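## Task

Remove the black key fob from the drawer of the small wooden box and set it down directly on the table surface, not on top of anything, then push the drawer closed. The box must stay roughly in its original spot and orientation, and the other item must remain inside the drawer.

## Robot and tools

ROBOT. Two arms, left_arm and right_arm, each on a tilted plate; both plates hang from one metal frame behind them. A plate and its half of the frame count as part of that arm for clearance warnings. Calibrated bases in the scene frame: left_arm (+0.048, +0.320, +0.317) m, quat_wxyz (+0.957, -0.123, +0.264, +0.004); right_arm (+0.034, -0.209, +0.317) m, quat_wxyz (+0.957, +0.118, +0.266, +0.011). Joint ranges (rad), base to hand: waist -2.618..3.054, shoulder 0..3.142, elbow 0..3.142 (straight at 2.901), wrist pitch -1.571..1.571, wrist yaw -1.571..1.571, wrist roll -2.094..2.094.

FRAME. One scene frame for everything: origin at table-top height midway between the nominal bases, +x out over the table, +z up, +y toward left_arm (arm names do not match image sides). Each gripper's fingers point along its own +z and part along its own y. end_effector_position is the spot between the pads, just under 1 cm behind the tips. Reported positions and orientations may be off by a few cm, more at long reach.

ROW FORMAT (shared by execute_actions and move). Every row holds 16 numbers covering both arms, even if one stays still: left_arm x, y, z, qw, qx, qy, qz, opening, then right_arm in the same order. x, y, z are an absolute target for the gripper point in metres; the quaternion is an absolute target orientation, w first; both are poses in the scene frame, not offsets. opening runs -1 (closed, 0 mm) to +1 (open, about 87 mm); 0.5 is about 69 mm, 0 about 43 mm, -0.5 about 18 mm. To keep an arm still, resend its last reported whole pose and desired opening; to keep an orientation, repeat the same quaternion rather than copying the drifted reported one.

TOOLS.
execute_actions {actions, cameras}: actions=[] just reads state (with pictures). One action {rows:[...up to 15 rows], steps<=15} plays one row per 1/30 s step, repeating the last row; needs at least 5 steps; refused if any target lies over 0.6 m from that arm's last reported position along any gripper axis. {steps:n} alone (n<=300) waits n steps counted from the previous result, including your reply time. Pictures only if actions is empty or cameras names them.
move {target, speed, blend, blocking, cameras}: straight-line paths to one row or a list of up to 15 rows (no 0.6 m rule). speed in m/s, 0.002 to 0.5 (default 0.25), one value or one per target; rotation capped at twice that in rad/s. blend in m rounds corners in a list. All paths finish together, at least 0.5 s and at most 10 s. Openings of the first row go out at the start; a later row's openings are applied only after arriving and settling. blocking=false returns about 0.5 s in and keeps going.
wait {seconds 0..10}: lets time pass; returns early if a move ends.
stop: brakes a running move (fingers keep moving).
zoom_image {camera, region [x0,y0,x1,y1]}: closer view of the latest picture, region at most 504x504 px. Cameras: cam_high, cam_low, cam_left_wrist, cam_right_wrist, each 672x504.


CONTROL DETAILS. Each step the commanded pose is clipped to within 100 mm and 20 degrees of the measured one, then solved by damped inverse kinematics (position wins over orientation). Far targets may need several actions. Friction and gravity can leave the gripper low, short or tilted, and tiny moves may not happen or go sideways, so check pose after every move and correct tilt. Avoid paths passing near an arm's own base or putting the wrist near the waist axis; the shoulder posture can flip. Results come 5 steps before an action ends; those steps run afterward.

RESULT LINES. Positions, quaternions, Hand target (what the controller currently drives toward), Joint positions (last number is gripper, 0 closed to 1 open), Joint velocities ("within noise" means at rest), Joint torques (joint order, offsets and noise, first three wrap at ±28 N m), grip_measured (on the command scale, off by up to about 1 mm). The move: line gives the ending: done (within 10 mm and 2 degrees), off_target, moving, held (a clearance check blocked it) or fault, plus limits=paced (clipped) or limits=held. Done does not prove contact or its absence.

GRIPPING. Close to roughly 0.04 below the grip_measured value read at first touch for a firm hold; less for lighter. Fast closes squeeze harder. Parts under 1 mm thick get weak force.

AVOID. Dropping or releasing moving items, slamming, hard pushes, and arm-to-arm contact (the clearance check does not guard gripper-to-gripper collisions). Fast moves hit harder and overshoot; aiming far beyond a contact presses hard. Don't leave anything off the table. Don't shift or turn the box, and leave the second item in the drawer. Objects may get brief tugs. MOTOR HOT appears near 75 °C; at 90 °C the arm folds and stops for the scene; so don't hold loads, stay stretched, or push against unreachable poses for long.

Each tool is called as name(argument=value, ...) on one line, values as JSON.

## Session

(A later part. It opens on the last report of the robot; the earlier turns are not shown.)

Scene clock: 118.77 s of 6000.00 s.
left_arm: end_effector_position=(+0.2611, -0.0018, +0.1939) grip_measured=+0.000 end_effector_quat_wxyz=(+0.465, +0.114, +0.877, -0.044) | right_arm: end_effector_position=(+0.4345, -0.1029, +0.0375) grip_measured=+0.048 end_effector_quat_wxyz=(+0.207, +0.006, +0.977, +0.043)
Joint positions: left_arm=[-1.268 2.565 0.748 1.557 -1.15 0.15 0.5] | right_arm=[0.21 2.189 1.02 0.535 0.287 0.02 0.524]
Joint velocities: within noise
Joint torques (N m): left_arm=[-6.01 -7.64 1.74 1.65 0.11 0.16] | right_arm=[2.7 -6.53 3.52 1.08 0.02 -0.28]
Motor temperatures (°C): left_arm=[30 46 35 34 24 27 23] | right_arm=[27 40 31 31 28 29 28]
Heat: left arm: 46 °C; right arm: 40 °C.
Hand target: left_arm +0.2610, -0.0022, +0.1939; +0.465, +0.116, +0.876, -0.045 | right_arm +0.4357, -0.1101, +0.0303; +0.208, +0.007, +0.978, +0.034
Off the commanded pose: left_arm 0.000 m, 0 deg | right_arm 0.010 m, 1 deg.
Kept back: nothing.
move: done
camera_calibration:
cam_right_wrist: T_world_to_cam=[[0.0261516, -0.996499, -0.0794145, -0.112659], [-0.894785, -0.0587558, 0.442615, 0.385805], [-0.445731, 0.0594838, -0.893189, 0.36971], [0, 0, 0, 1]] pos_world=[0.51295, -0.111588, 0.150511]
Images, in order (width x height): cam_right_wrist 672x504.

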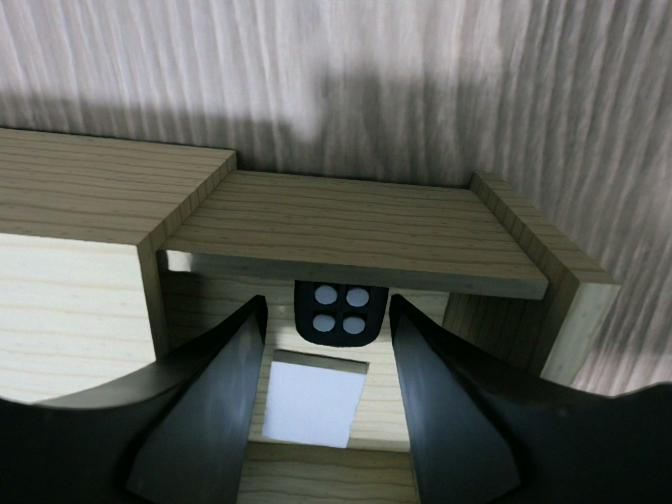

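move(target=[0.261,-0.0022,0.1939,0.465,0.116,0.876,-0.045,0, 0.436,-0.121,0.033,0.2078,0.0073,0.9775,0.0341,0.05], speed=0.05, cameras=["cam_right_wrist"])

zoom_image(camera="cam_right_wrist", region=[200, 200, 500, 425])

Scene clock: 119.70 s of 6000.00 s.
left_arm: end_effector_position=(+0.2611, -0.0018, +0.1939) grip_measured=+0.000 end_effector_quat_wxyz=(+0.465, +0.114, +0.877, -0.044) | right_arm: end_effector_position=(+0.4342, -0.1028, +0.0370) grip_measured=+0.048 end_effector_quat_wxyz=(+0.206, +0.003, +0.977, +0.048)
Joint positions: left_arm=[-1.268 2.565 0.748 1.557 -1.15 0.15 0.5] | right_arm=[0.206 2.189 1.019 0.536 0.273 0.015 0.524]
Joint velocities: within noise
Joint torques (N m): left_arm=[-5.98 -7.62 1.76 1.65 0.12 0.14] | right_arm=[0.94 -8.47 1.66 1.01 -0.06 -0.38]
Motor temperatures (°C): left_arm=[30 46 35 34 24 27 23] | right_arm=[27 40 31 31 28 29 28]
Heat: left arm: 46 °C; right arm: 40 °C.
Hand target: left_arm +0.2610, -0.0022, +0.1939; +0.465, +0.116, +0.876, -0.045 | right_arm +0.4358, -0.1208, +0.0332; +0.208, +0.007, +0.978, +0.034
Off the commanded pose: left_arm 0.000 m, 0 deg | right_arm 0.019 m, 2 deg.
Kept back: nothing.
move: off_target (right_arm)
camera_calibration:
cam_right_wrist: T_world_to_cam=[[0.0325139, -0.995593, -0.0879577, -0.114989], [-0.894184, -0.068292, 0.442459, 0.38459], [-0.446516, 0.0642643, -0.892465, 0.369967], [0, 0, 0, 1]] pos_world=[0.512829, -0.111994, 0.149903]
Images, in order (width x height): cam_right_wrist 672x504.

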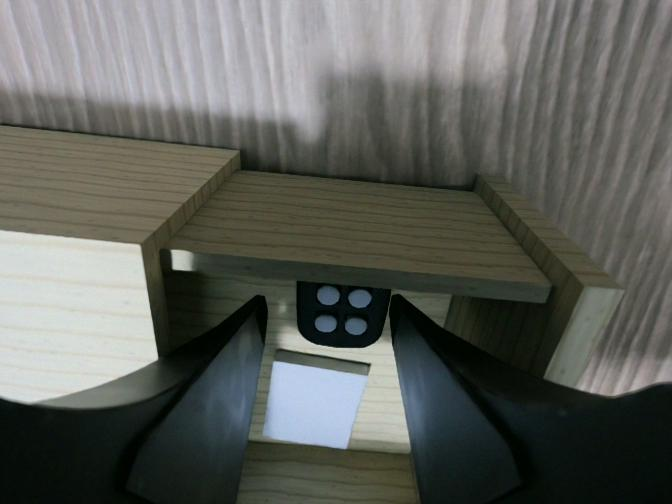

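Scaled by 1.680 from the camera's 672x504 image, which has a finer 960x720 frame.

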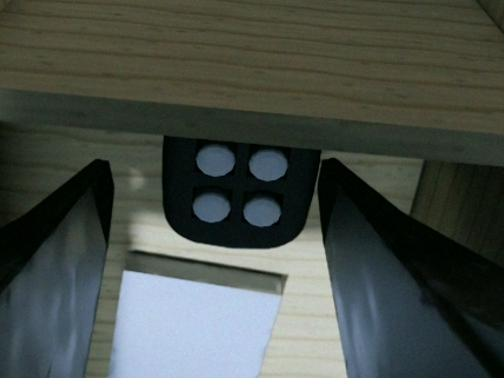

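move(target=[[0.261,-0.0022,0.1939,0.465,0.116,0.876,-0.045,0, 0.436,-0.121,0.070,0.2078,0.0073,0.9775,0.0341,0.05],[0.261,-0.0022,0.1939,0.465,0.116,0.876,-0.045,0, 0.436,-0.108,0.056,0.2078,0.0073,0.9775,0.0341,0.05]], speed=0.07, cameras=["cam_right_wrist","cam_left_wrist"])

zoom_image(camera="cam_right_wrist", region=[200, 200, 500, 425])

Scene clock: 121.37 s of 6000.00 s.
left_arm: end_effector_position=(+0.2611, -0.0018, +0.1939) grip_measured=+0.000 end_effector_quat_wxyz=(+0.465, +0.114, +0.877, -0.044) | right_arm: end_effector_position=(+0.4377, -0.1133, +0.0598) grip_measured=+0.050 end_effector_quat_wxyz=(+0.210, +0.007, +0.977, +0.036)
Joint positions: left_arm=[-1.268 2.565 0.748 1.557 -1.15 0.15 0.5] | right_arm=[0.21 2.096 0.975 0.495 0.301 0.017 0.525]
Joint velocities: within noise
Joint torques (N m): left_arm=[-6.01 -7.66 1.76 1.64 0.11 0.16] | right_arm=[5.33 -6.61 3.74 0.95 0.11 -0.06]
Motor temperatures (°C): left_arm=[30 46 35 34 24 27 23] | right_arm=[27 41 30 31 28 29 28]
Heat: left arm: 46 °C; right arm: 41 °C.
Hand target: left_arm +0.2610, -0.0022, +0.1939; +0.465, +0.116, +0.876, -0.045 | right_arm +0.4360, -0.1081, +0.0561; +0.208, +0.007, +0.978, +0.034
Off the commanded pose: left_arm 0.000 m, 0 deg | right_arm 0.007 m, 0 deg.
Kept back: nothing.
move: done
camera_calibration:
cam_left_wrist: T_world_to_cam=[[-0.232113, -0.971897, -0.0392475, 0.0644394], [-0.964109, 0.235226, -0.123136, 0.300669], [0.128908, 0.00925731, -0.991613, 0.299496], [0, 0, 0, 1]] pos_world=[0.266227, -0.010869, 0.336536]
cam_right_wrist: T_world_to_cam=[[0.0205778, -0.997593, -0.0662149, -0.119881], [-0.898358, -0.0475158, 0.436687, 0.381425], [-0.438782, 0.0504986, -0.897173, 0.38785], [0, 0, 0, 1]] pos_world=[0.515305, -0.121054, 0.173467]
Images, in order (width x height): cam_left_wrist 672x504, cam_right_wrist 672x504.

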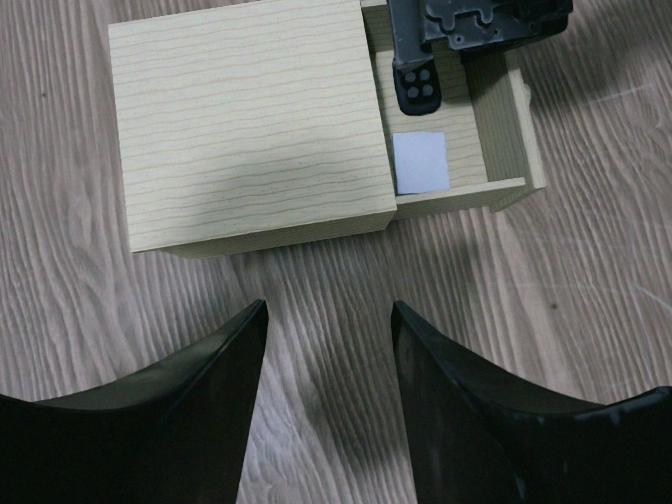

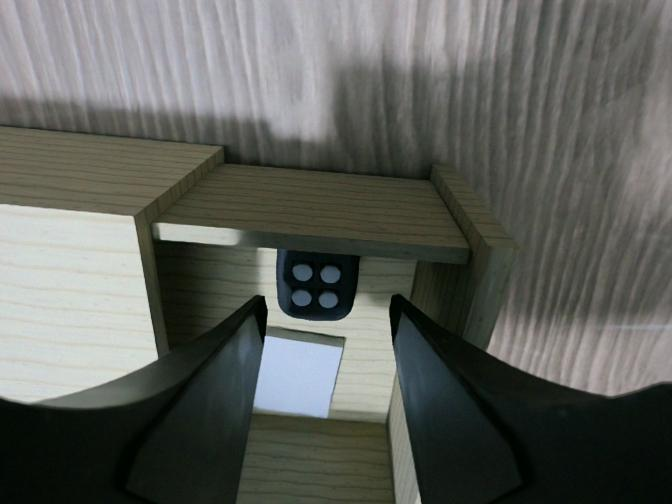

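Scaled by 1.680 from the camera's 672x504 image, which has a finer 960x720 frame.

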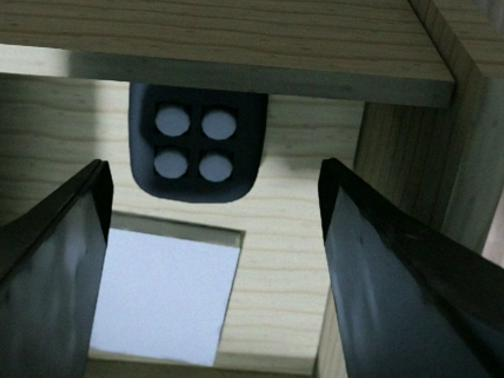

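move(target=[[0.261,-0.0022,0.1939,0.465,0.116,0.876,-0.045,0, 0.434,-0.101,0.062,0.2079,0.0036,0.9779,0.0171,-0.06],[0.261,-0.0022,0.1939,0.465,0.116,0.876,-0.045,0, 0.434,-0.100,0.040,0.2079,0.0036,0.9779,0.0171,-0.06]], speed=0.06, cameras=["cam_right_wrist","cam_left_wrist"])

zoom_image(camera="cam_right_wrist", region=[200, 200, 500, 425])

Scene clock: 123.97 s of 6000.00 s.
left_arm: end_effector_position=(+0.2611, -0.0018, +0.1939) grip_measured=+0.000 end_effector_quat_wxyz=(+0.465, +0.114, +0.877, -0.044) | right_arm: end_effector_position=(+0.4309, -0.0993, +0.0448) grip_measured=-0.060 end_effector_quat_wxyz=(+0.204, +0.000, +0.979, +0.018)
Joint positions: left_arm=[-1.268 2.565 0.748 1.557 -1.15 0.15 0.5] | right_arm=[0.249 2.174 1.015 0.509 0.364 0.026 0.47]
Joint velocities: within noise
Joint torques (N m): left_arm=[-5.98 -7.69 1.78 1.63 0.11 0.15] | right_arm=[3.85 -6.74 3.64 1.06 -0.02 -0.16]
Motor temperatures (°C): left_arm=[30 46 35 34 24 27 23] | right_arm=[27 40 30 31 28 29 28]
Heat: left arm: 46 °C; right arm: 40 °C.
Hand target: left_arm +0.2610, -0.0022, +0.1939; +0.465, +0.116, +0.876, -0.045 | right_arm +0.4340, -0.1001, +0.0402; +0.208, +0.004, +0.978, +0.017
Off the commanded pose: left_arm 0.000 m, 0 deg | right_arm 0.006 m, 1 deg.
Kept back: nothing.
move: done
camera_calibration:
cam_left_wrist: T_world_to_cam=[[-0.232113, -0.971897, -0.0392475, 0.0644394], [-0.964109, 0.235226, -0.123136, 0.300669], [0.128908, 0.00925731, -0.991613, 0.299496], [0, 0, 0, 1]] pos_world=[0.266227, -0.010869, 0.336536]
cam_right_wrist: T_world_to_cam=[[0.0265077, -0.999219, -0.0292977, -0.111062], [-0.891902, -0.0368762, 0.450722, 0.380125], [-0.45145, 0.0141831, -0.892184, 0.372408], [0, 0, 0, 1]] pos_world=[0.510102, -0.10224, 0.157672]
Images, in order (width x height): cam_left_wrist 672x504, cam_right_wrist 672x504.

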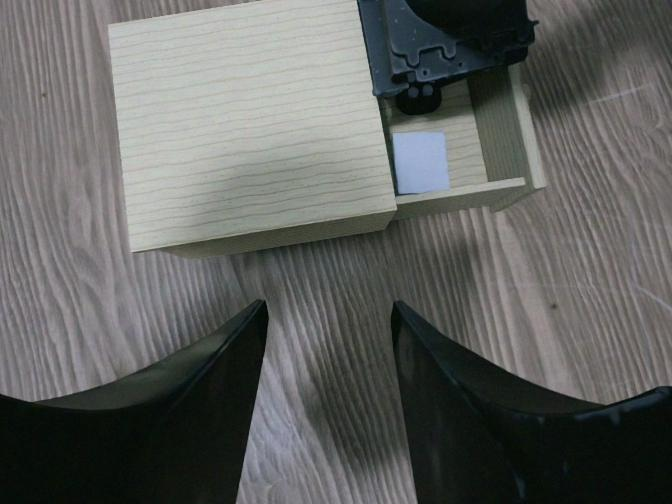

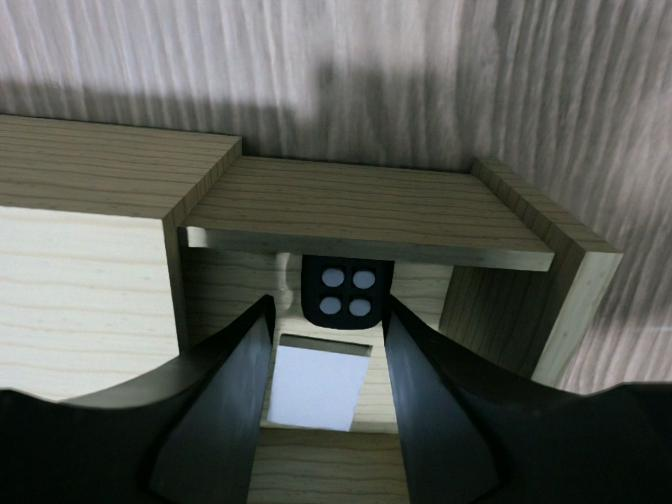

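Scaled by 1.680 from the camera's 672x504 image, which has a finer 960x720 frame.

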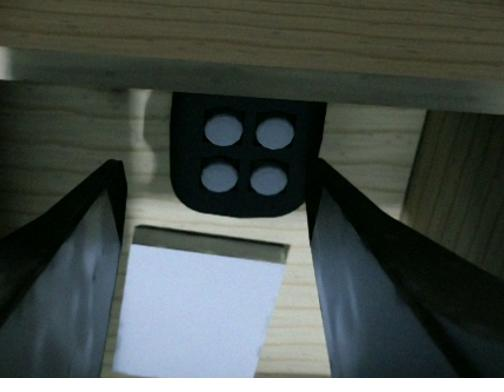

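move(target=[[0.261,-0.0022,0.1939,0.465,0.116,0.876,-0.045,0, 0.434,-0.111,0.064,0.2079,0.0036,0.9779,0.0171,-0.06],[0.261,-0.0022,0.1939,0.465,0.116,0.876,-0.045,0, 0.434,-0.108,0.040,0.2079,0.0036,0.9779,0.0171,-0.06]], speed=0.06, cameras=["cam_right_wrist"])

zoom_image(camera="cam_right_wrist", region=[200, 200, 500, 425])

Scene clock: 125.47 s of 6000.00 s.
left_arm: end_effector_position=(+0.2611, -0.0018, +0.1939) grip_measured=+0.000 end_effector_quat_wxyz=(+0.465, +0.114, +0.877, -0.044) | right_arm: end_effector_position=(+0.4312, -0.1060, +0.0458) grip_measured=-0.060 end_effector_quat_wxyz=(+0.204, +0.003, +0.979, +0.016)
Joint positions: left_arm=[-1.268 2.565 0.748 1.557 -1.15 0.15 0.5] | right_arm=[0.235 2.162 1.004 0.514 0.358 0.022 0.47]
Joint velocities: within noise
Joint torques (N m): left_arm=[-5.98 -7.65 1.77 1.63 0.11 0.15] | right_arm=[3.28 -6.48 3.52 1.05 -0.08 -0.27]
Motor temperatures (°C): left_arm=[30 46 35 34 24 27 23] | right_arm=[27 40 30 31 28 29 28]
Heat: left arm: 46 °C; right arm: 40 °C.
Hand target: left_arm +0.2610, -0.0022, +0.1939; +0.465, +0.116, +0.876, -0.045 | right_arm +0.4338, -0.1081, +0.0402; +0.208, +0.003, +0.978, +0.017
Off the commanded pose: left_arm 0.000 m, 0 deg | right_arm 0.007 m, 0 deg.
Kept back: nothing.
move: done
camera_calibration:
cam_right_wrist: T_world_to_cam=[[0.0199123, -0.999451, -0.0264766, -0.115063], [-0.892854, -0.0296927, 0.449366, 0.380982], [-0.449906, 0.0146918, -0.892955, 0.372944], [0, 0, 0, 1]] pos_world=[0.510242, -0.109166, 0.158776]
Images, in order (width x height): cam_right_wrist 672x504.

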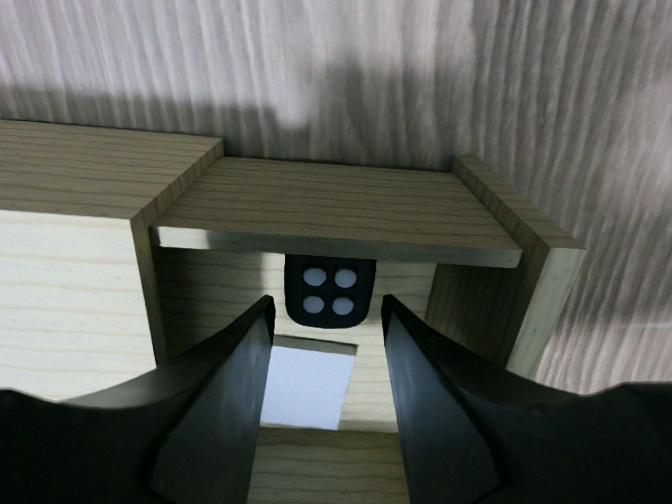

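Scaled by 1.680 from the camera's 672x504 image, which has a finer 960x720 frame.

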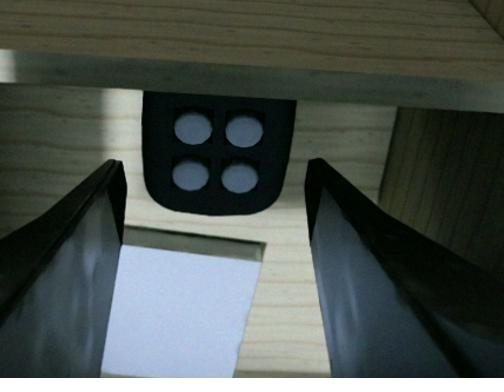

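move(target=[0.261,-0.0022,0.1939,0.465,0.116,0.876,-0.045,0, 0.434,-0.109,0.026,0.2079,0.0036,0.9779,0.0171,-0.06], speed=0.05, cameras=["cam_right_wrist","cam_left_wrist"])

zoom_image(camera="cam_right_wrist", region=[200, 200, 500, 425])

Scene clock: 126.40 s of 6000.00 s.
left_arm: end_effector_position=(+0.2611, -0.0018, +0.1939) grip_measured=+0.000 end_effector_quat_wxyz=(+0.465, +0.114, +0.877, -0.044) | right_arm: end_effector_position=(+0.4311, -0.1043, +0.0327) grip_measured=-0.060 end_effector_quat_wxyz=(+0.204, +0.003, +0.979, +0.020)
Joint positions: left_arm=[-1.268 2.565 0.748 1.557 -1.15 0.15 0.5] | right_arm=[0.224 2.211 1.028 0.54 0.342 0.016 0.47]
Joint velocities: within noise
Joint torques (N m): left_arm=[-5.96 -7.66 1.78 1.64 0.11 0.16] | right_arm=[2.93 -6.42 3.45 1.06 -0.09 -0.27]
Motor temperatures (°C): left_arm=[30 46 35 34 24 27 23] | right_arm=[27 40 30 31 28 29 28]
Heat: left arm: 46 °C; right arm: 40 °C.
Hand target: left_arm +0.2610, -0.0022, +0.1939; +0.465, +0.116, +0.876, -0.045 | right_arm +0.4337, -0.1092, +0.0262; +0.208, +0.004, +0.978, +0.017
Off the commanded pose: left_arm 0.000 m, 0 deg | right_arm 0.009 m, 1 deg.
Kept back: nothing.
move: done
camera_calibration:
cam_left_wrist: T_world_to_cam=[[-0.232113, -0.971897, -0.0392475, 0.0644394], [-0.964109, 0.235226, -0.123136, 0.300669], [0.128908, 0.00925731, -0.991613, 0.299496], [0, 0, 0, 1]] pos_world=[0.266227, -0.010869, 0.336536]
cam_right_wrist: T_world_to_cam=[[0.022107, -0.999202, -0.0332578, -0.114432], [-0.892733, -0.0347043, 0.449247, 0.386175], [-0.450043, 0.0197588, -0.892788, 0.361754], [0, 0, 0, 1]] pos_world=[0.510086, -0.108086, 0.145676]
Images, in order (width x height): cam_left_wrist 672x504, cam_right_wrist 672x504.

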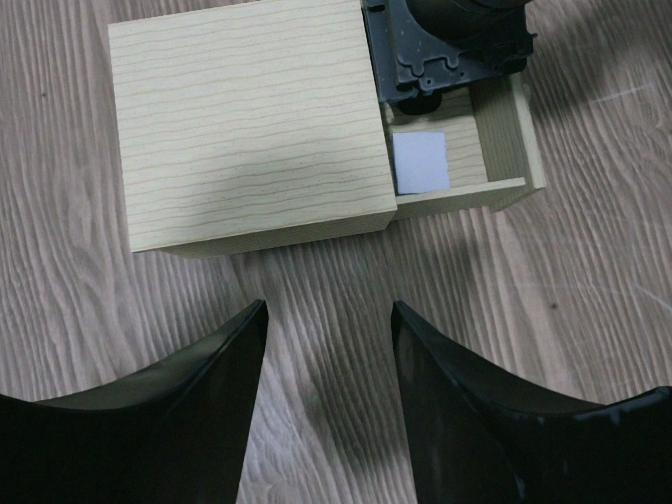

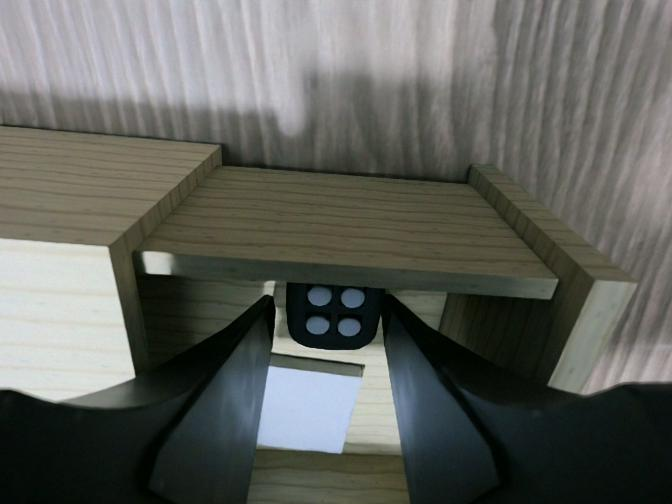

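Scaled by 1.680 from the camera's 672x504 image, which has a finer 960x720 frame.

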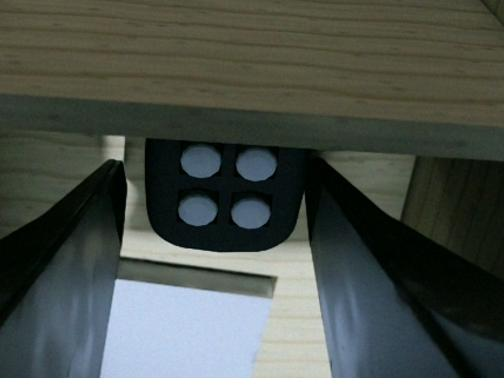

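move(target=[[0.261,-0.0022,0.1939,0.465,0.116,0.876,-0.045,0, 0.434,-0.109,0.0225,0.2079,0.0036,0.9779,0.0171,-0.12],[0.261,-0.0022,0.1939,0.465,0.116,0.876,-0.045,0, 0.434,-0.109,0.0225,0.2079,0.0036,0.9779,0.0171,-0.18]], speed=0.04, cameras=["cam_right_wrist","cam_left_wrist"])

zoom_image(camera="cam_right_wrist", region=[200, 200, 500, 425])

Scene clock: 128.53 s of 6000.00 s.
left_arm: end_effector_position=(+0.2611, -0.0018, +0.1939) grip_measured=+0.000 end_effector_quat_wxyz=(+0.465, +0.114, +0.877, -0.044) | right_arm: end_effector_position=(+0.4324, -0.1049, +0.0296) grip_measured=-0.168 end_effector_quat_wxyz=(+0.206, +0.003, +0.978, +0.019)
Joint positions: left_arm=[-1.268 2.565 0.748 1.557 -1.15 0.15 0.5] | right_arm=[0.221 2.224 1.037 0.55 0.341 0.012 0.416]
Joint velocities: within noise
Joint torques (N m): left_arm=[-5.98 -7.64 1.76 1.64 0.11 0.16] | right_arm=[2.99 -6.56 3.4 1.07 -0.11 -0.29]
Motor temperatures (°C): left_arm=[30 46 35 34 24 27 23] | right_arm=[27 40 30 31 28 29 28]
Heat: left arm: 46 °C; right arm: 40 °C.
Hand target: left_arm +0.2610, -0.0022, +0.1939; +0.465, +0.116, +0.876, -0.045 | right_arm +0.4338, -0.1091, +0.0227; +0.208, +0.004, +0.978, +0.017
Off the commanded pose: left_arm 0.000 m, 0 deg | right_arm 0.008 m, 0 deg.
Kept back: nothing.
move: done
camera_calibration:
cam_left_wrist: T_world_to_cam=[[-0.232113, -0.971897, -0.0392475, 0.0644394], [-0.964109, 0.235226, -0.123136, 0.300669], [0.128908, 0.00925731, -0.991613, 0.299496], [0, 0, 0, 1]] pos_world=[0.266227, -0.010869, 0.336536]
cam_right_wrist: T_world_to_cam=[[0.0214924, -0.999262, -0.0318249, -0.114908], [-0.894507, -0.0334373, 0.445801, 0.389804], [-0.446537, 0.0188862, -0.894566, 0.358052], [0, 0, 0, 1]] pos_world=[0.511035, -0.108551, 0.142869]
Images, in order (width x height): cam_left_wrist 672x504, cam_right_wrist 672x504.

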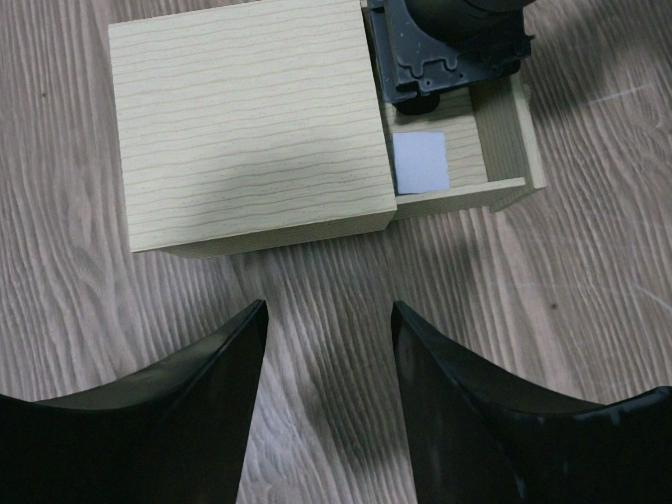

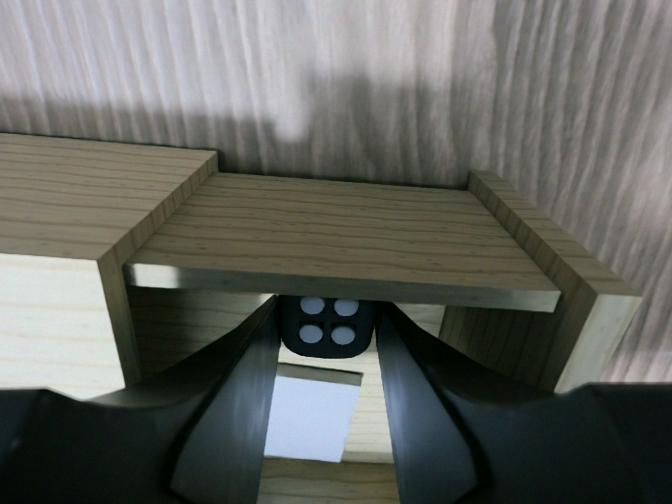

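Scaled by 1.680 from the camera's 672x504 image, which has a finer 960x720 frame.

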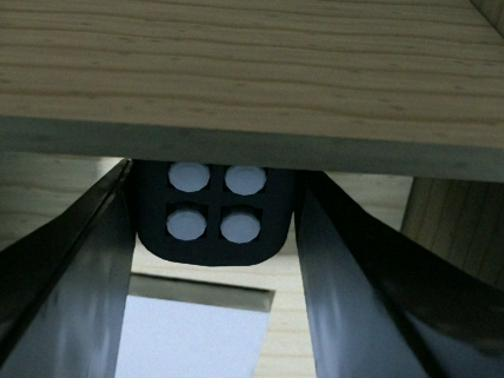

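move(target=[0.261,-0.0022,0.1939,0.465,0.116,0.876,-0.045,0, 0.434,-0.109,0.0255,0.2079,0.0036,0.9779,0.0171,-0.25], speed=0.04, cameras=["cam_right_wrist"])

move(target=[0.261,-0.0022,0.1939,0.465,0.116,0.876,-0.045,0, 0.436,-0.110,0.075,0.2079,0.0036,0.9779,0.0171,-0.25], speed=0.06, cameras=["cam_right_wrist","cam_left_wrist"])

Scene clock: 129.47 s of 6000.00 s.
left_arm: end_effector_position=(+0.2611, -0.0018, +0.1939) grip_measured=+0.000 end_effector_quat_wxyz=(+0.465, +0.114, +0.877, -0.044) | right_arm: end_effector_position=(+0.4324, -0.1049, +0.0296) grip_measured=-0.168 end_effector_quat_wxyz=(+0.206, +0.003, +0.978, +0.019)
Joint positions: left_arm=[-1.268 2.565 0.748 1.557 -1.15 0.15 0.5] | right_arm=[0.221 2.224 1.037 0.55 0.341 0.012 0.416]
Joint velocities: within noise
Joint torques (N m): left_arm=[-5.98 -7.62 1.76 1.63 0.1 0.16] | right_arm=[3.33 -7.38 2.84 1.01 -0.08 -0.22]
Motor temperatures (°C): left_arm=[30 46 35 34 24 27 23] | right_arm=[26 40 30 31 28 29 28]
Heat: left arm: 46 °C; right arm: 40 °C.
Hand target: left_arm +0.2610, -0.0022, +0.1939; +0.465, +0.116, +0.876, -0.045 | right_arm +0.4339, -0.1091, +0.0256; +0.208, +0.004, +0.978, +0.017
Off the commanded pose: left_arm 0.000 m, 0 deg | right_arm 0.006 m, 0 deg.
Kept back: nothing.
move: done
camera_calibration:
cam_right_wrist: T_world_to_cam=[[0.0214924, -0.999262, -0.0318249, -0.114908], [-0.894507, -0.0334373, 0.445801, 0.389804], [-0.446537, 0.0188862, -0.894566, 0.358052], [0, 0, 0, 1]] pos_world=[0.511035, -0.108551, 0.142869]
Images, in order (width x height): cam_right_wrist 672x504.

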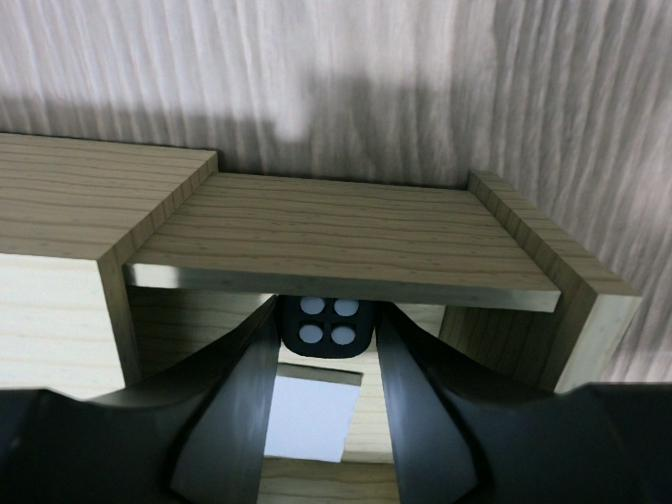

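Scene clock: 130.77 s of 6000.00 s.
left_arm: end_effector_position=(+0.2611, -0.0018, +0.1939) grip_measured=+0.000 end_effector_quat_wxyz=(+0.465, +0.114, +0.877, -0.044) | right_arm: end_effector_position=(+0.4271, -0.1114, +0.0607) grip_measured=-0.168 end_effector_quat_wxyz=(+0.195, -0.002, +0.981, +0.016)
Joint positions: left_arm=[-1.268 2.565 0.748 1.557 -1.15 0.15 0.5] | right_arm=[0.237 2.095 0.972 0.456 0.358 0.02 0.416]
Joint velocities: within noise
Joint torques (N m): left_arm=[-6.01 -7.62 1.76 1.65 0.11 0.16] | right_arm=[5.49 -11.28 1.73 0.79 0.11 -0.02]
Motor temperatures (°C): left_arm=[30 46 35 34 24 27 23] | right_arm=[27 40 30 31 28 29 28]
Heat: left arm: 46 °C; right arm: 40 °C.
Hand target: left_arm +0.2610, -0.0022, +0.1939; +0.465, +0.116, +0.876, -0.045 | right_arm +0.4360, -0.1100, +0.0745; +0.208, +0.004, +0.978, +0.017
Off the commanded pose: left_arm 0.000 m, 0 deg | right_arm 0.017 m, 2 deg.
Kept back: nothing.
move: off_target (right_arm)
camera_calibration:
cam_left_wrist: T_world_to_cam=[[-0.232113, -0.971897, -0.0392475, 0.0644394], [-0.964109, 0.235226, -0.123136, 0.300669], [0.128908, 0.00925731, -0.991613, 0.299496], [0, 0, 0, 1]] pos_world=[0.266227, -0.010869, 0.336536]
cam_right_wrist: T_world_to_cam=[[0.0299402, -0.999265, -0.0239309, -0.124474], [-0.883626, -0.0376516, 0.466678, 0.364583], [-0.467236, 0.00717356, -0.884104, 0.390525], [0, 0, 0, 1]] pos_world=[0.508349, -0.113457, 0.172143]
Images, in order (width x height): cam_left_wrist 672x504, cam_right_wrist 672x504.

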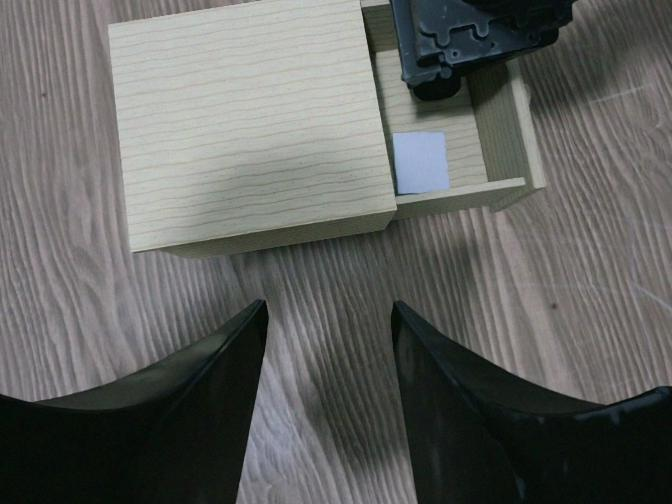

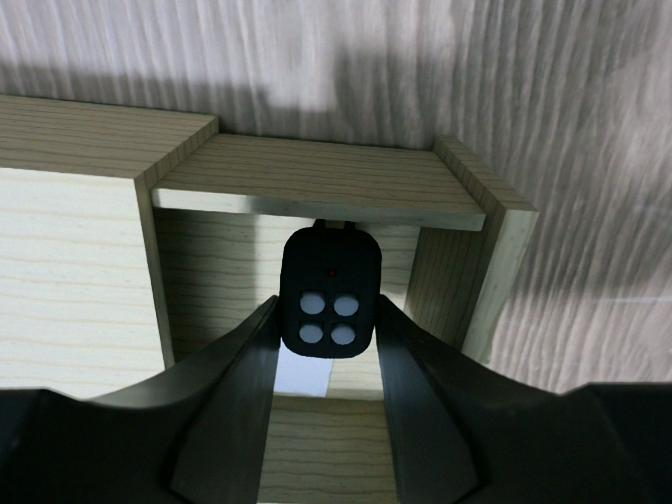

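move(target=[0.261,-0.0022,0.1939,0.465,0.116,0.876,-0.045,0,0.436,-0.112,0.17,0.2079,0.0,0.9781,0.0,-0.25], speed=0.06, cameras=["cam_left_wrist","cam_right_wrist","cam_low"])

Scene clock: 133.67 s of 6000.00 s.
left_arm: end_effector_position=(+0.2611, -0.0018, +0.1939) grip_measured=+0.000 end_effector_quat_wxyz=(+0.465, +0.114, +0.877, -0.044) | right_arm: end_effector_position=(+0.4299, -0.1126, +0.1563) grip_measured=-0.168 end_effector_quat_wxyz=(+0.194, -0.007, +0.981, -0.002)
Joint positions: left_arm=[-1.268 2.565 0.748 1.557 -1.15 0.15 0.5] | right_arm=[0.349 1.765 0.92 0.144 0.478 0.082 0.416]
Joint velocities: within noise
Joint torques (N m): left_arm=[-5.98 -7.68 1.78 1.64 0.12 0.15] | right_arm=[5.31 -10.7 3.97 0.78 0.15 -0.03]
Motor temperatures (°C): left_arm=[30 46 35 34 24 27 23] | right_arm=[27 40 30 31 28 29 28]
Heat: left arm: 46 °C; right arm: 40 °C.
Hand target: left_arm +0.2610, -0.0022, +0.1939; +0.465, +0.116, +0.876, -0.045 | right_arm +0.4360, -0.1121, +0.1694; +0.208, +0.000, +0.978, +0.000
Off the commanded pose: left_arm 0.000 m, 0 deg | right_arm 0.015 m, 2 deg.
Kept back: nothing.
move: off_target (right_arm)
camera_calibration:
cam_left_wrist: T_world_to_cam=[[-0.232113, -0.971897, -0.0392475, 0.0644394], [-0.964109, 0.235226, -0.123136, 0.300669], [0.128908, 0.00925731, -0.991613, 0.299496], [0, 0, 0, 1]] pos_world=[0.266227, -0.010869, 0.336536]
cam_right_wrist: T_world_to_cam=[[0.0326176, -0.999382, 0.0131084, -0.130346], [-0.883165, -0.0226793, 0.468513, 0.323612], [-0.467926, -0.0268587, -0.883359, 0.472702], [0, 0, 0, 1]] pos_world=[0.511244, -0.11023, 0.267658]
Images, in order (width x height): cam_low 672x504, cam_left_wrist 672x504, cam_right_wrist 672x504.

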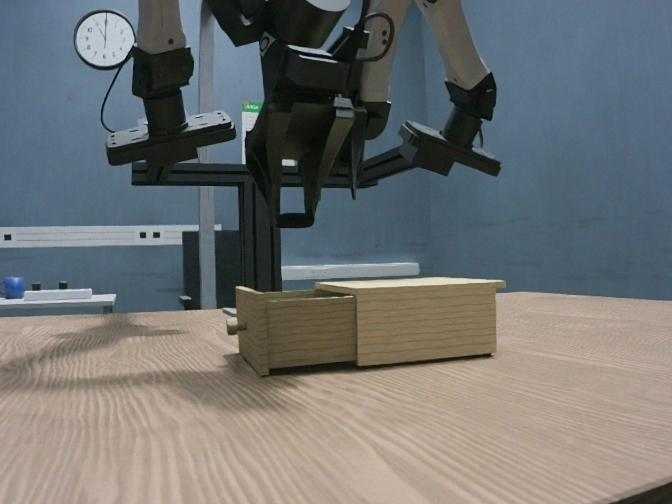

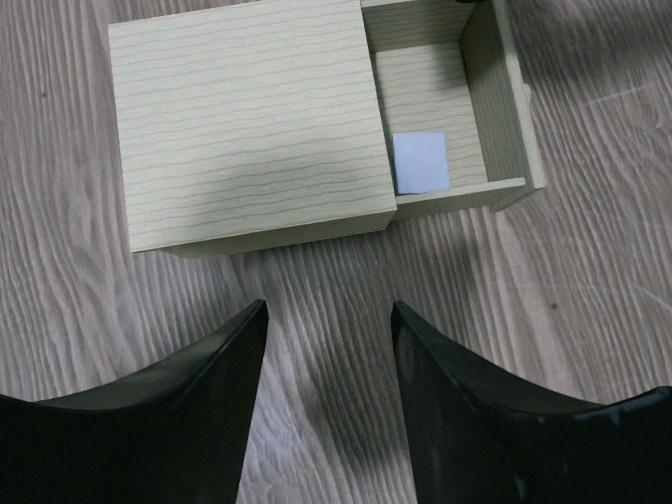

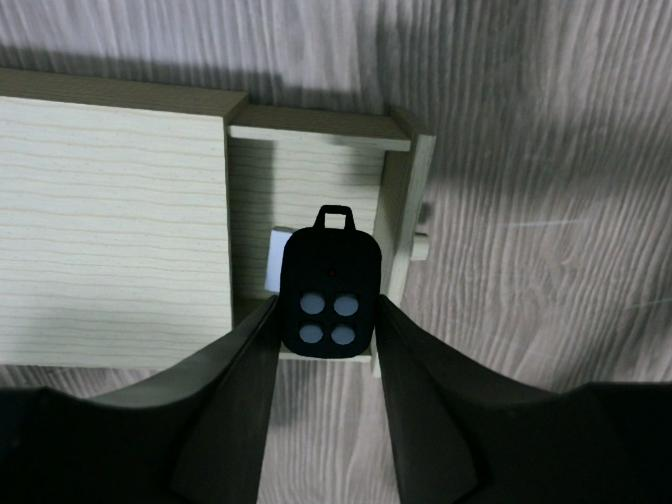

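move(target=[[0.261,-0.0022,0.1939,0.465,0.116,0.876,-0.045,0,0.436,-0.32,0.15,0.2079,0.0,0.9781,0.0,-0.25],[0.261,-0.0022,0.1939,0.465,0.116,0.876,-0.045,0,0.436,-0.32,0.06,0.2079,0.0,0.9781,0.0,-0.25]], speed=[0.1,0.06], blend=[0.03,0], cameras=["cam_high","cam_right_wrist","cam_low"])

Scene clock: 138.13 s of 6000.00 s.
left_arm: end_effector_position=(+0.2611, -0.0018, +0.1939) grip_measured=+0.000 end_effector_quat_wxyz=(+0.465, +0.114, +0.877, -0.044) | right_arm: end_effector_position=(+0.4296, -0.3157, +0.0634) grip_measured=-0.168 end_effector_quat_wxyz=(+0.198, +0.002, +0.980, +0.001)
Joint positions: left_arm=[-1.268 2.565 0.748 1.557 -1.15 0.15 0.5] | right_arm=[-0.299 1.929 0.946 0.379 -0.048 -0.298 0.416]
Joint velocities: within noise
Joint torques (N m): left_arm=[-6 -7.64 1.73 1.65 0.11 0.16] | right_arm=[0.06 -6.87 4.64 1.09 -0.2 -0.25]
Motor temperatures (°C): left_arm=[30 46 35 34 24 27 23] | right_arm=[26 40 30 31 28 29 29]
Heat: left arm: 46 °C; right arm: 40 °C.
Hand target: left_arm +0.2610, -0.0022, +0.1939; +0.465, +0.116, +0.876, -0.045 | right_arm +0.4360, -0.3201, +0.0603; +0.208, +0.000, +0.978, +0.000
Off the commanded pose: left_arm 0.000 m, 0 deg | right_arm 0.008 m, 1 deg.
Kept back: nothing.
move: done
camera_calibration:
cam_right_wrist: T_world_to_cam=[[0.0154909, -0.999875, 0.00307153, -0.324301], [-0.887204, -0.0123285, 0.461214, 0.367676], [-0.461118, -0.00986968, -0.887284, 0.387698], [0, 0, 0, 1]] pos_world=[0.510002, -0.315902, 0.175417]
Images, in order (width x height): cam_high 672x504, cam_low 672x504, cam_right_wrist 672x504.

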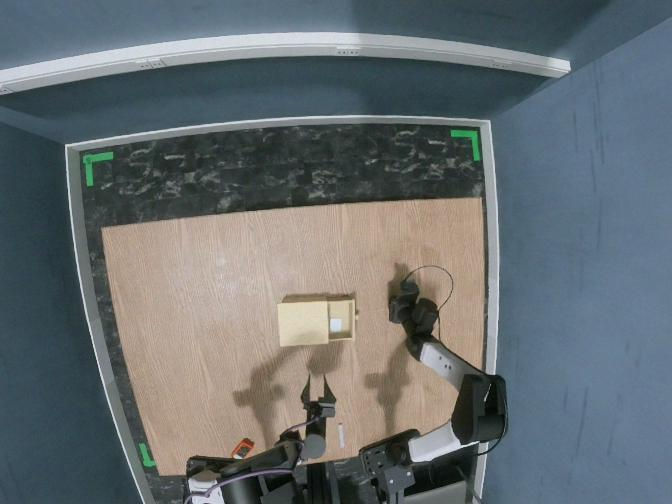

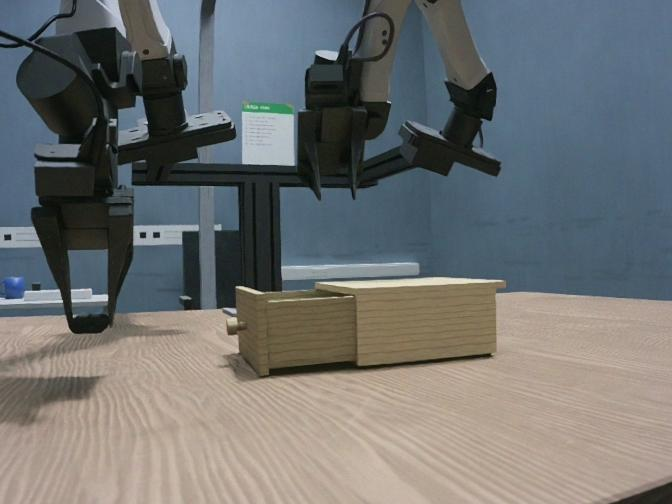

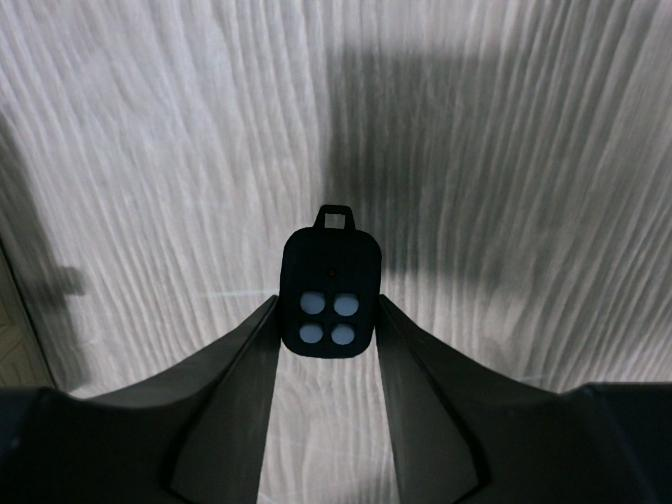

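move(target=[0.261,-0.0022,0.1939,0.465,0.116,0.876,-0.045,0,0.436,-0.32,0.024,0.2079,0.0,0.9781,0.0,-0.25], speed=0.04, cameras=["cam_right_wrist","cam_low"])

zoom_image(camera="cam_low", region=[0, 200, 252, 400])

Scene clock: 139.53 s of 6000.00 s.
left_arm: end_effector_position=(+0.2611, -0.0018, +0.1939) grip_measured=+0.000 end_effector_quat_wxyz=(+0.465, +0.114, +0.877, -0.044) | right_arm: end_effector_position=(+0.4310, -0.3159, +0.0279) grip_measured=-0.168 end_effector_quat_wxyz=(+0.199, +0.002, +0.980, +0.001)
Joint positions: left_arm=[-1.268 2.565 0.748 1.557 -1.15 0.15 0.5] | right_arm=[-0.305 2.07 1.012 0.454 -0.053 -0.302 0.416]
Joint velocities: within noise
Joint torques (N m): left_arm=[-5.97 -7.65 1.76 1.63 0.11 0.15] | right_arm=[0.21 -7.16 3.78 1.1 -0.26 -0.26]
Motor temperatures (°C): left_arm=[30 46 35 34 24 27 23] | right_arm=[26 40 30 31 28 29 29]
Heat: left arm: 46 °C; right arm: 40 °C.
Hand target: left_arm +0.2610, -0.0022, +0.1939; +0.465, +0.116, +0.876, -0.045 | right_arm +0.4358, -0.3199, +0.0242; +0.208, +0.000, +0.978, +0.000
Off the commanded pose: left_arm 0.000 m, 0 deg | right_arm 0.008 m, 1 deg.
Kept back: nothing.
move: done
camera_calibration:
cam_right_wrist: T_world_to_cam=[[0.0153926, -0.999876, 0.00328879, -0.324345], [-0.88744, -0.0121462, 0.460762, 0.385456], [-0.460665, -0.0100109, -0.887517, 0.356632], [0, 0, 0, 1]] pos_world=[0.511349, -0.316052, 0.13998]
Images, in order (width x height): cam_low 672x504, cam_right_wrist 672x504.

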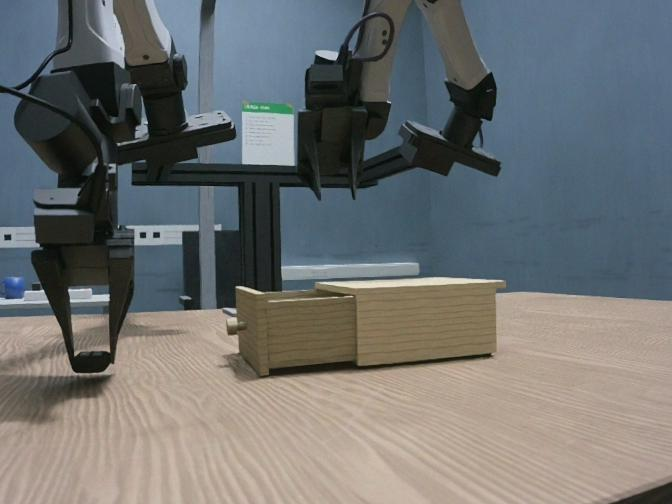

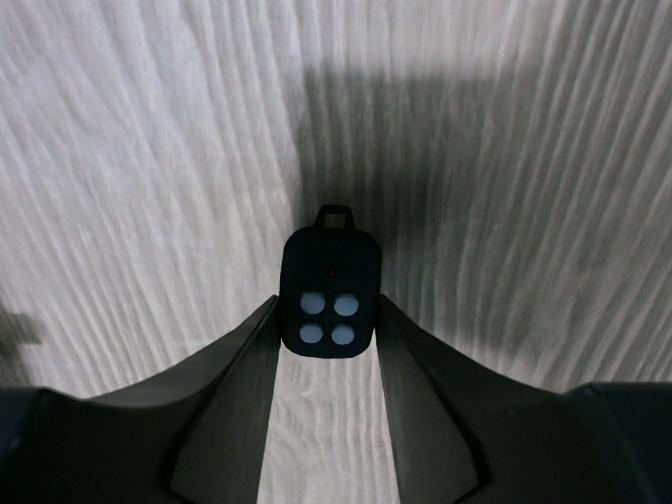

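Scaled by 2.000 from the camera's 672x504 image, which has a finer 960x720 frame.

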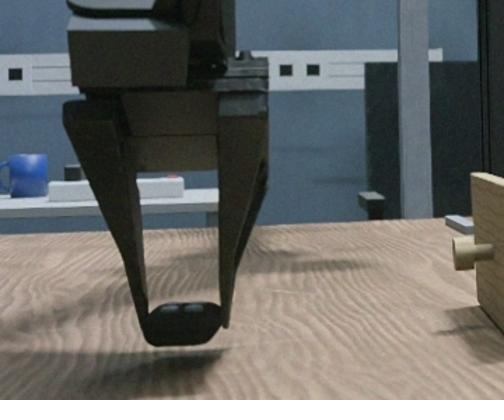

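move(target=[0.261,-0.0022,0.1939,0.465,0.116,0.876,-0.045,0,0.436,-0.32,0.012,0.2079,0.0,0.9781,0.0,-0.25], speed=0.03, cameras=["cam_right_wrist","cam_low"])

zoom_image(camera="cam_low", region=[0, 300, 202, 420])

Scene clock: 140.47 s of 6000.00 s.
left_arm: end_effector_position=(+0.2611, -0.0018, +0.1939) grip_measured=+0.000 end_effector_quat_wxyz=(+0.465, +0.114, +0.877, -0.044) | right_arm: end_effector_position=(+0.4322, -0.3155, +0.0168) grip_measured=-0.168 end_effector_quat_wxyz=(+0.200, +0.002, +0.980, +0.002)
Joint positions: left_arm=[-1.268 2.565 0.748 1.557 -1.15 0.15 0.5] | right_arm=[-0.307 2.115 1.038 0.475 -0.057 -0.303 0.416]
Joint velocities: within noise
Joint torques (N m): left_arm=[-5.98 -7.61 1.72 1.64 0.11 0.17] | right_arm=[0.13 -6.97 3.77 1.05 -0.2 -0.25]
Motor temperatures (°C): left_arm=[30 46 35 34 24 27 23] | right_arm=[26 40 30 31 28 29 29]
Heat: left arm: 46 °C; right arm: 40 °C.
Hand target: left_arm +0.2610, -0.0022, +0.1939; +0.465, +0.116, +0.876, -0.045 | right_arm +0.4357, -0.3200, +0.0122; +0.208, +0.000, +0.978, +0.000
Off the commanded pose: left_arm 0.000 m, 0 deg | right_arm 0.008 m, 1 deg.
Kept back: nothing.
move: done
camera_calibration:
cam_right_wrist: T_world_to_cam=[[0.0166323, -0.99986, 0.00191802, -0.324442], [-0.888621, -0.0139024, 0.458432, 0.391714], [-0.458341, -0.00932916, -0.888727, 0.346548], [0, 0, 0, 1]] pos_world=[0.512319, -0.315718, 0.129034]
Images, in order (width x height): cam_low 672x504, cam_right_wrist 672x504.

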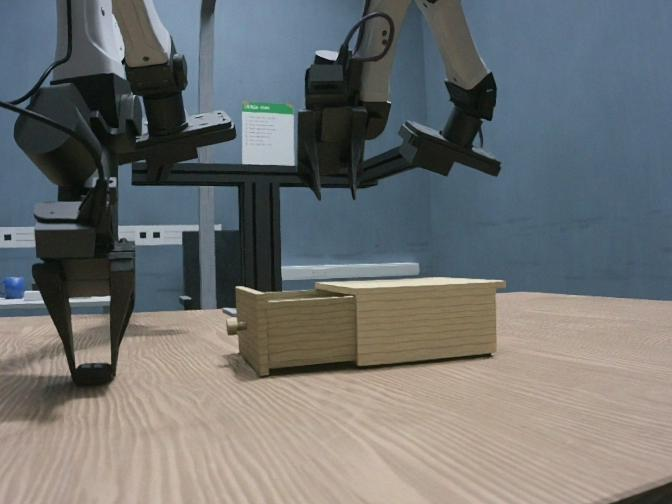

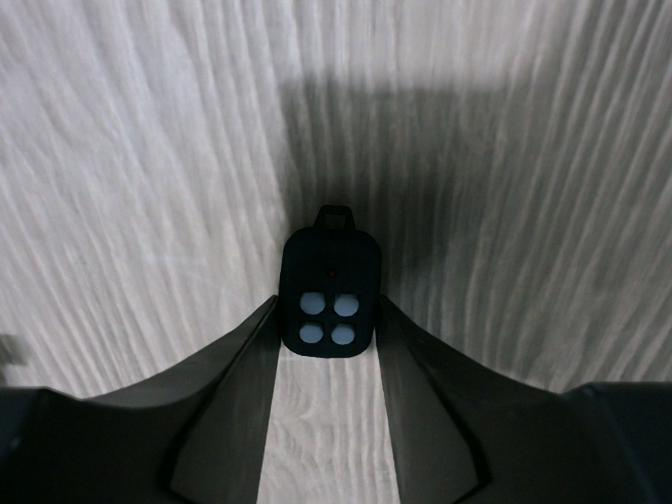

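Scaled by 2.495 from the camera's 672x504 image, which has a finer 960x720 frame.

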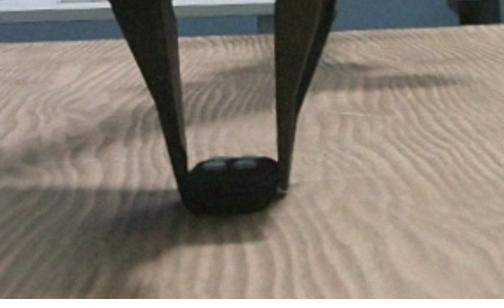

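move(target=[0.261,-0.0022,0.1939,0.465,0.116,0.876,-0.045,0,0.436,-0.32,0.004,0.2079,0.0,0.9781,0.0,-0.25], speed=0.03, cameras=["cam_right_wrist","cam_low"])

zoom_image(camera="cam_low", region=[0, 300, 202, 420])

Scene clock: 141.40 s of 6000.00 s.
left_arm: end_effector_position=(+0.2611, -0.0018, +0.1939) grip_measured=+0.000 end_effector_quat_wxyz=(+0.465, +0.114, +0.877, -0.044) | right_arm: end_effector_position=(+0.4321, -0.3153, +0.0162) grip_measured=-0.168 end_effector_quat_wxyz=(+0.200, +0.002, +0.980, +0.002)
Joint positions: left_arm=[-1.268 2.565 0.748 1.557 -1.15 0.15 0.5] | right_arm=[-0.307 2.117 1.039 0.476 -0.058 -0.303 0.416]
Joint velocities: within noise
Joint torques (N m): left_arm=[-6 -7.64 1.73 1.64 0.11 0.16] | right_arm=[0.06 -4.89 5.16 1.25 -0.2 -0.25]
Motor temperatures (°C): left_arm=[30 47 35 34 24 27 23] | right_arm=[26 40 30 31 28 29 29]
Heat: left arm: 47 °C; right arm: 40 °C.
Hand target: left_arm +0.2610, -0.0022, +0.1939; +0.465, +0.116, +0.876, -0.045 | right_arm +0.4354, -0.3199, +0.0049; +0.208, +0.000, +0.978, +0.000
Off the commanded pose: left_arm 0.000 m, 0 deg | right_arm 0.014 m, 1 deg.
Kept back: nothing.
move: off_target (right_arm)
camera_calibration:
cam_right_wrist: T_world_to_cam=[[0.0169426, -0.999856, 0.00113238, -0.324325], [-0.888556, -0.0145373, 0.458538, 0.391633], [-0.458456, -0.00877502, -0.888674, 0.346155], [0, 0, 0, 1]] pos_world=[0.512179, -0.315547, 0.128408]
Images, in order (width x height): cam_low 672x504, cam_right_wrist 672x504.

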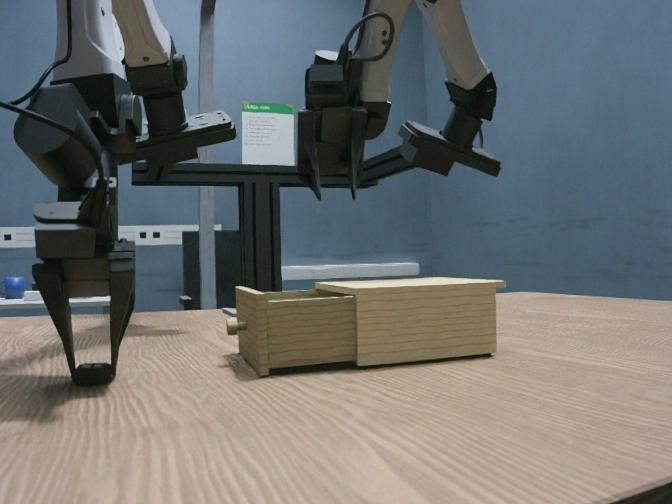

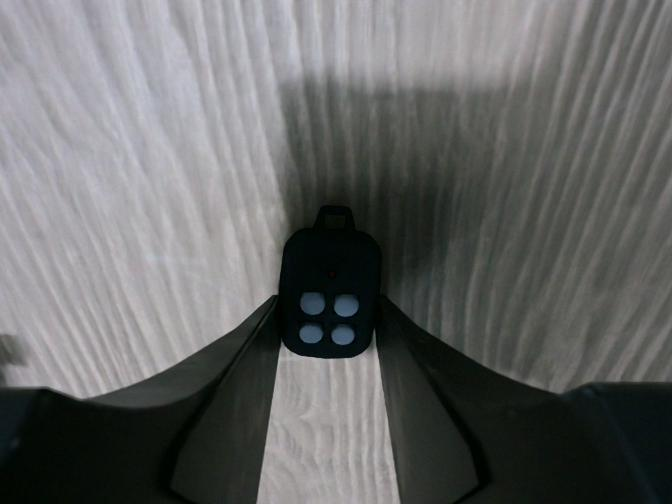

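Scaled by 2.495 from the camera's 672x504 image, which has a finer 960x720 frame.

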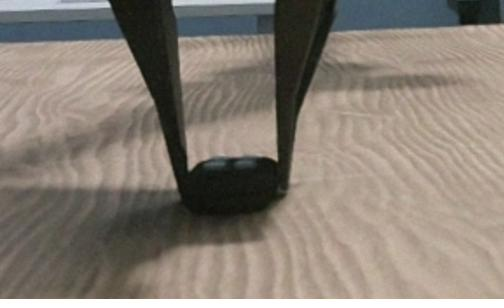

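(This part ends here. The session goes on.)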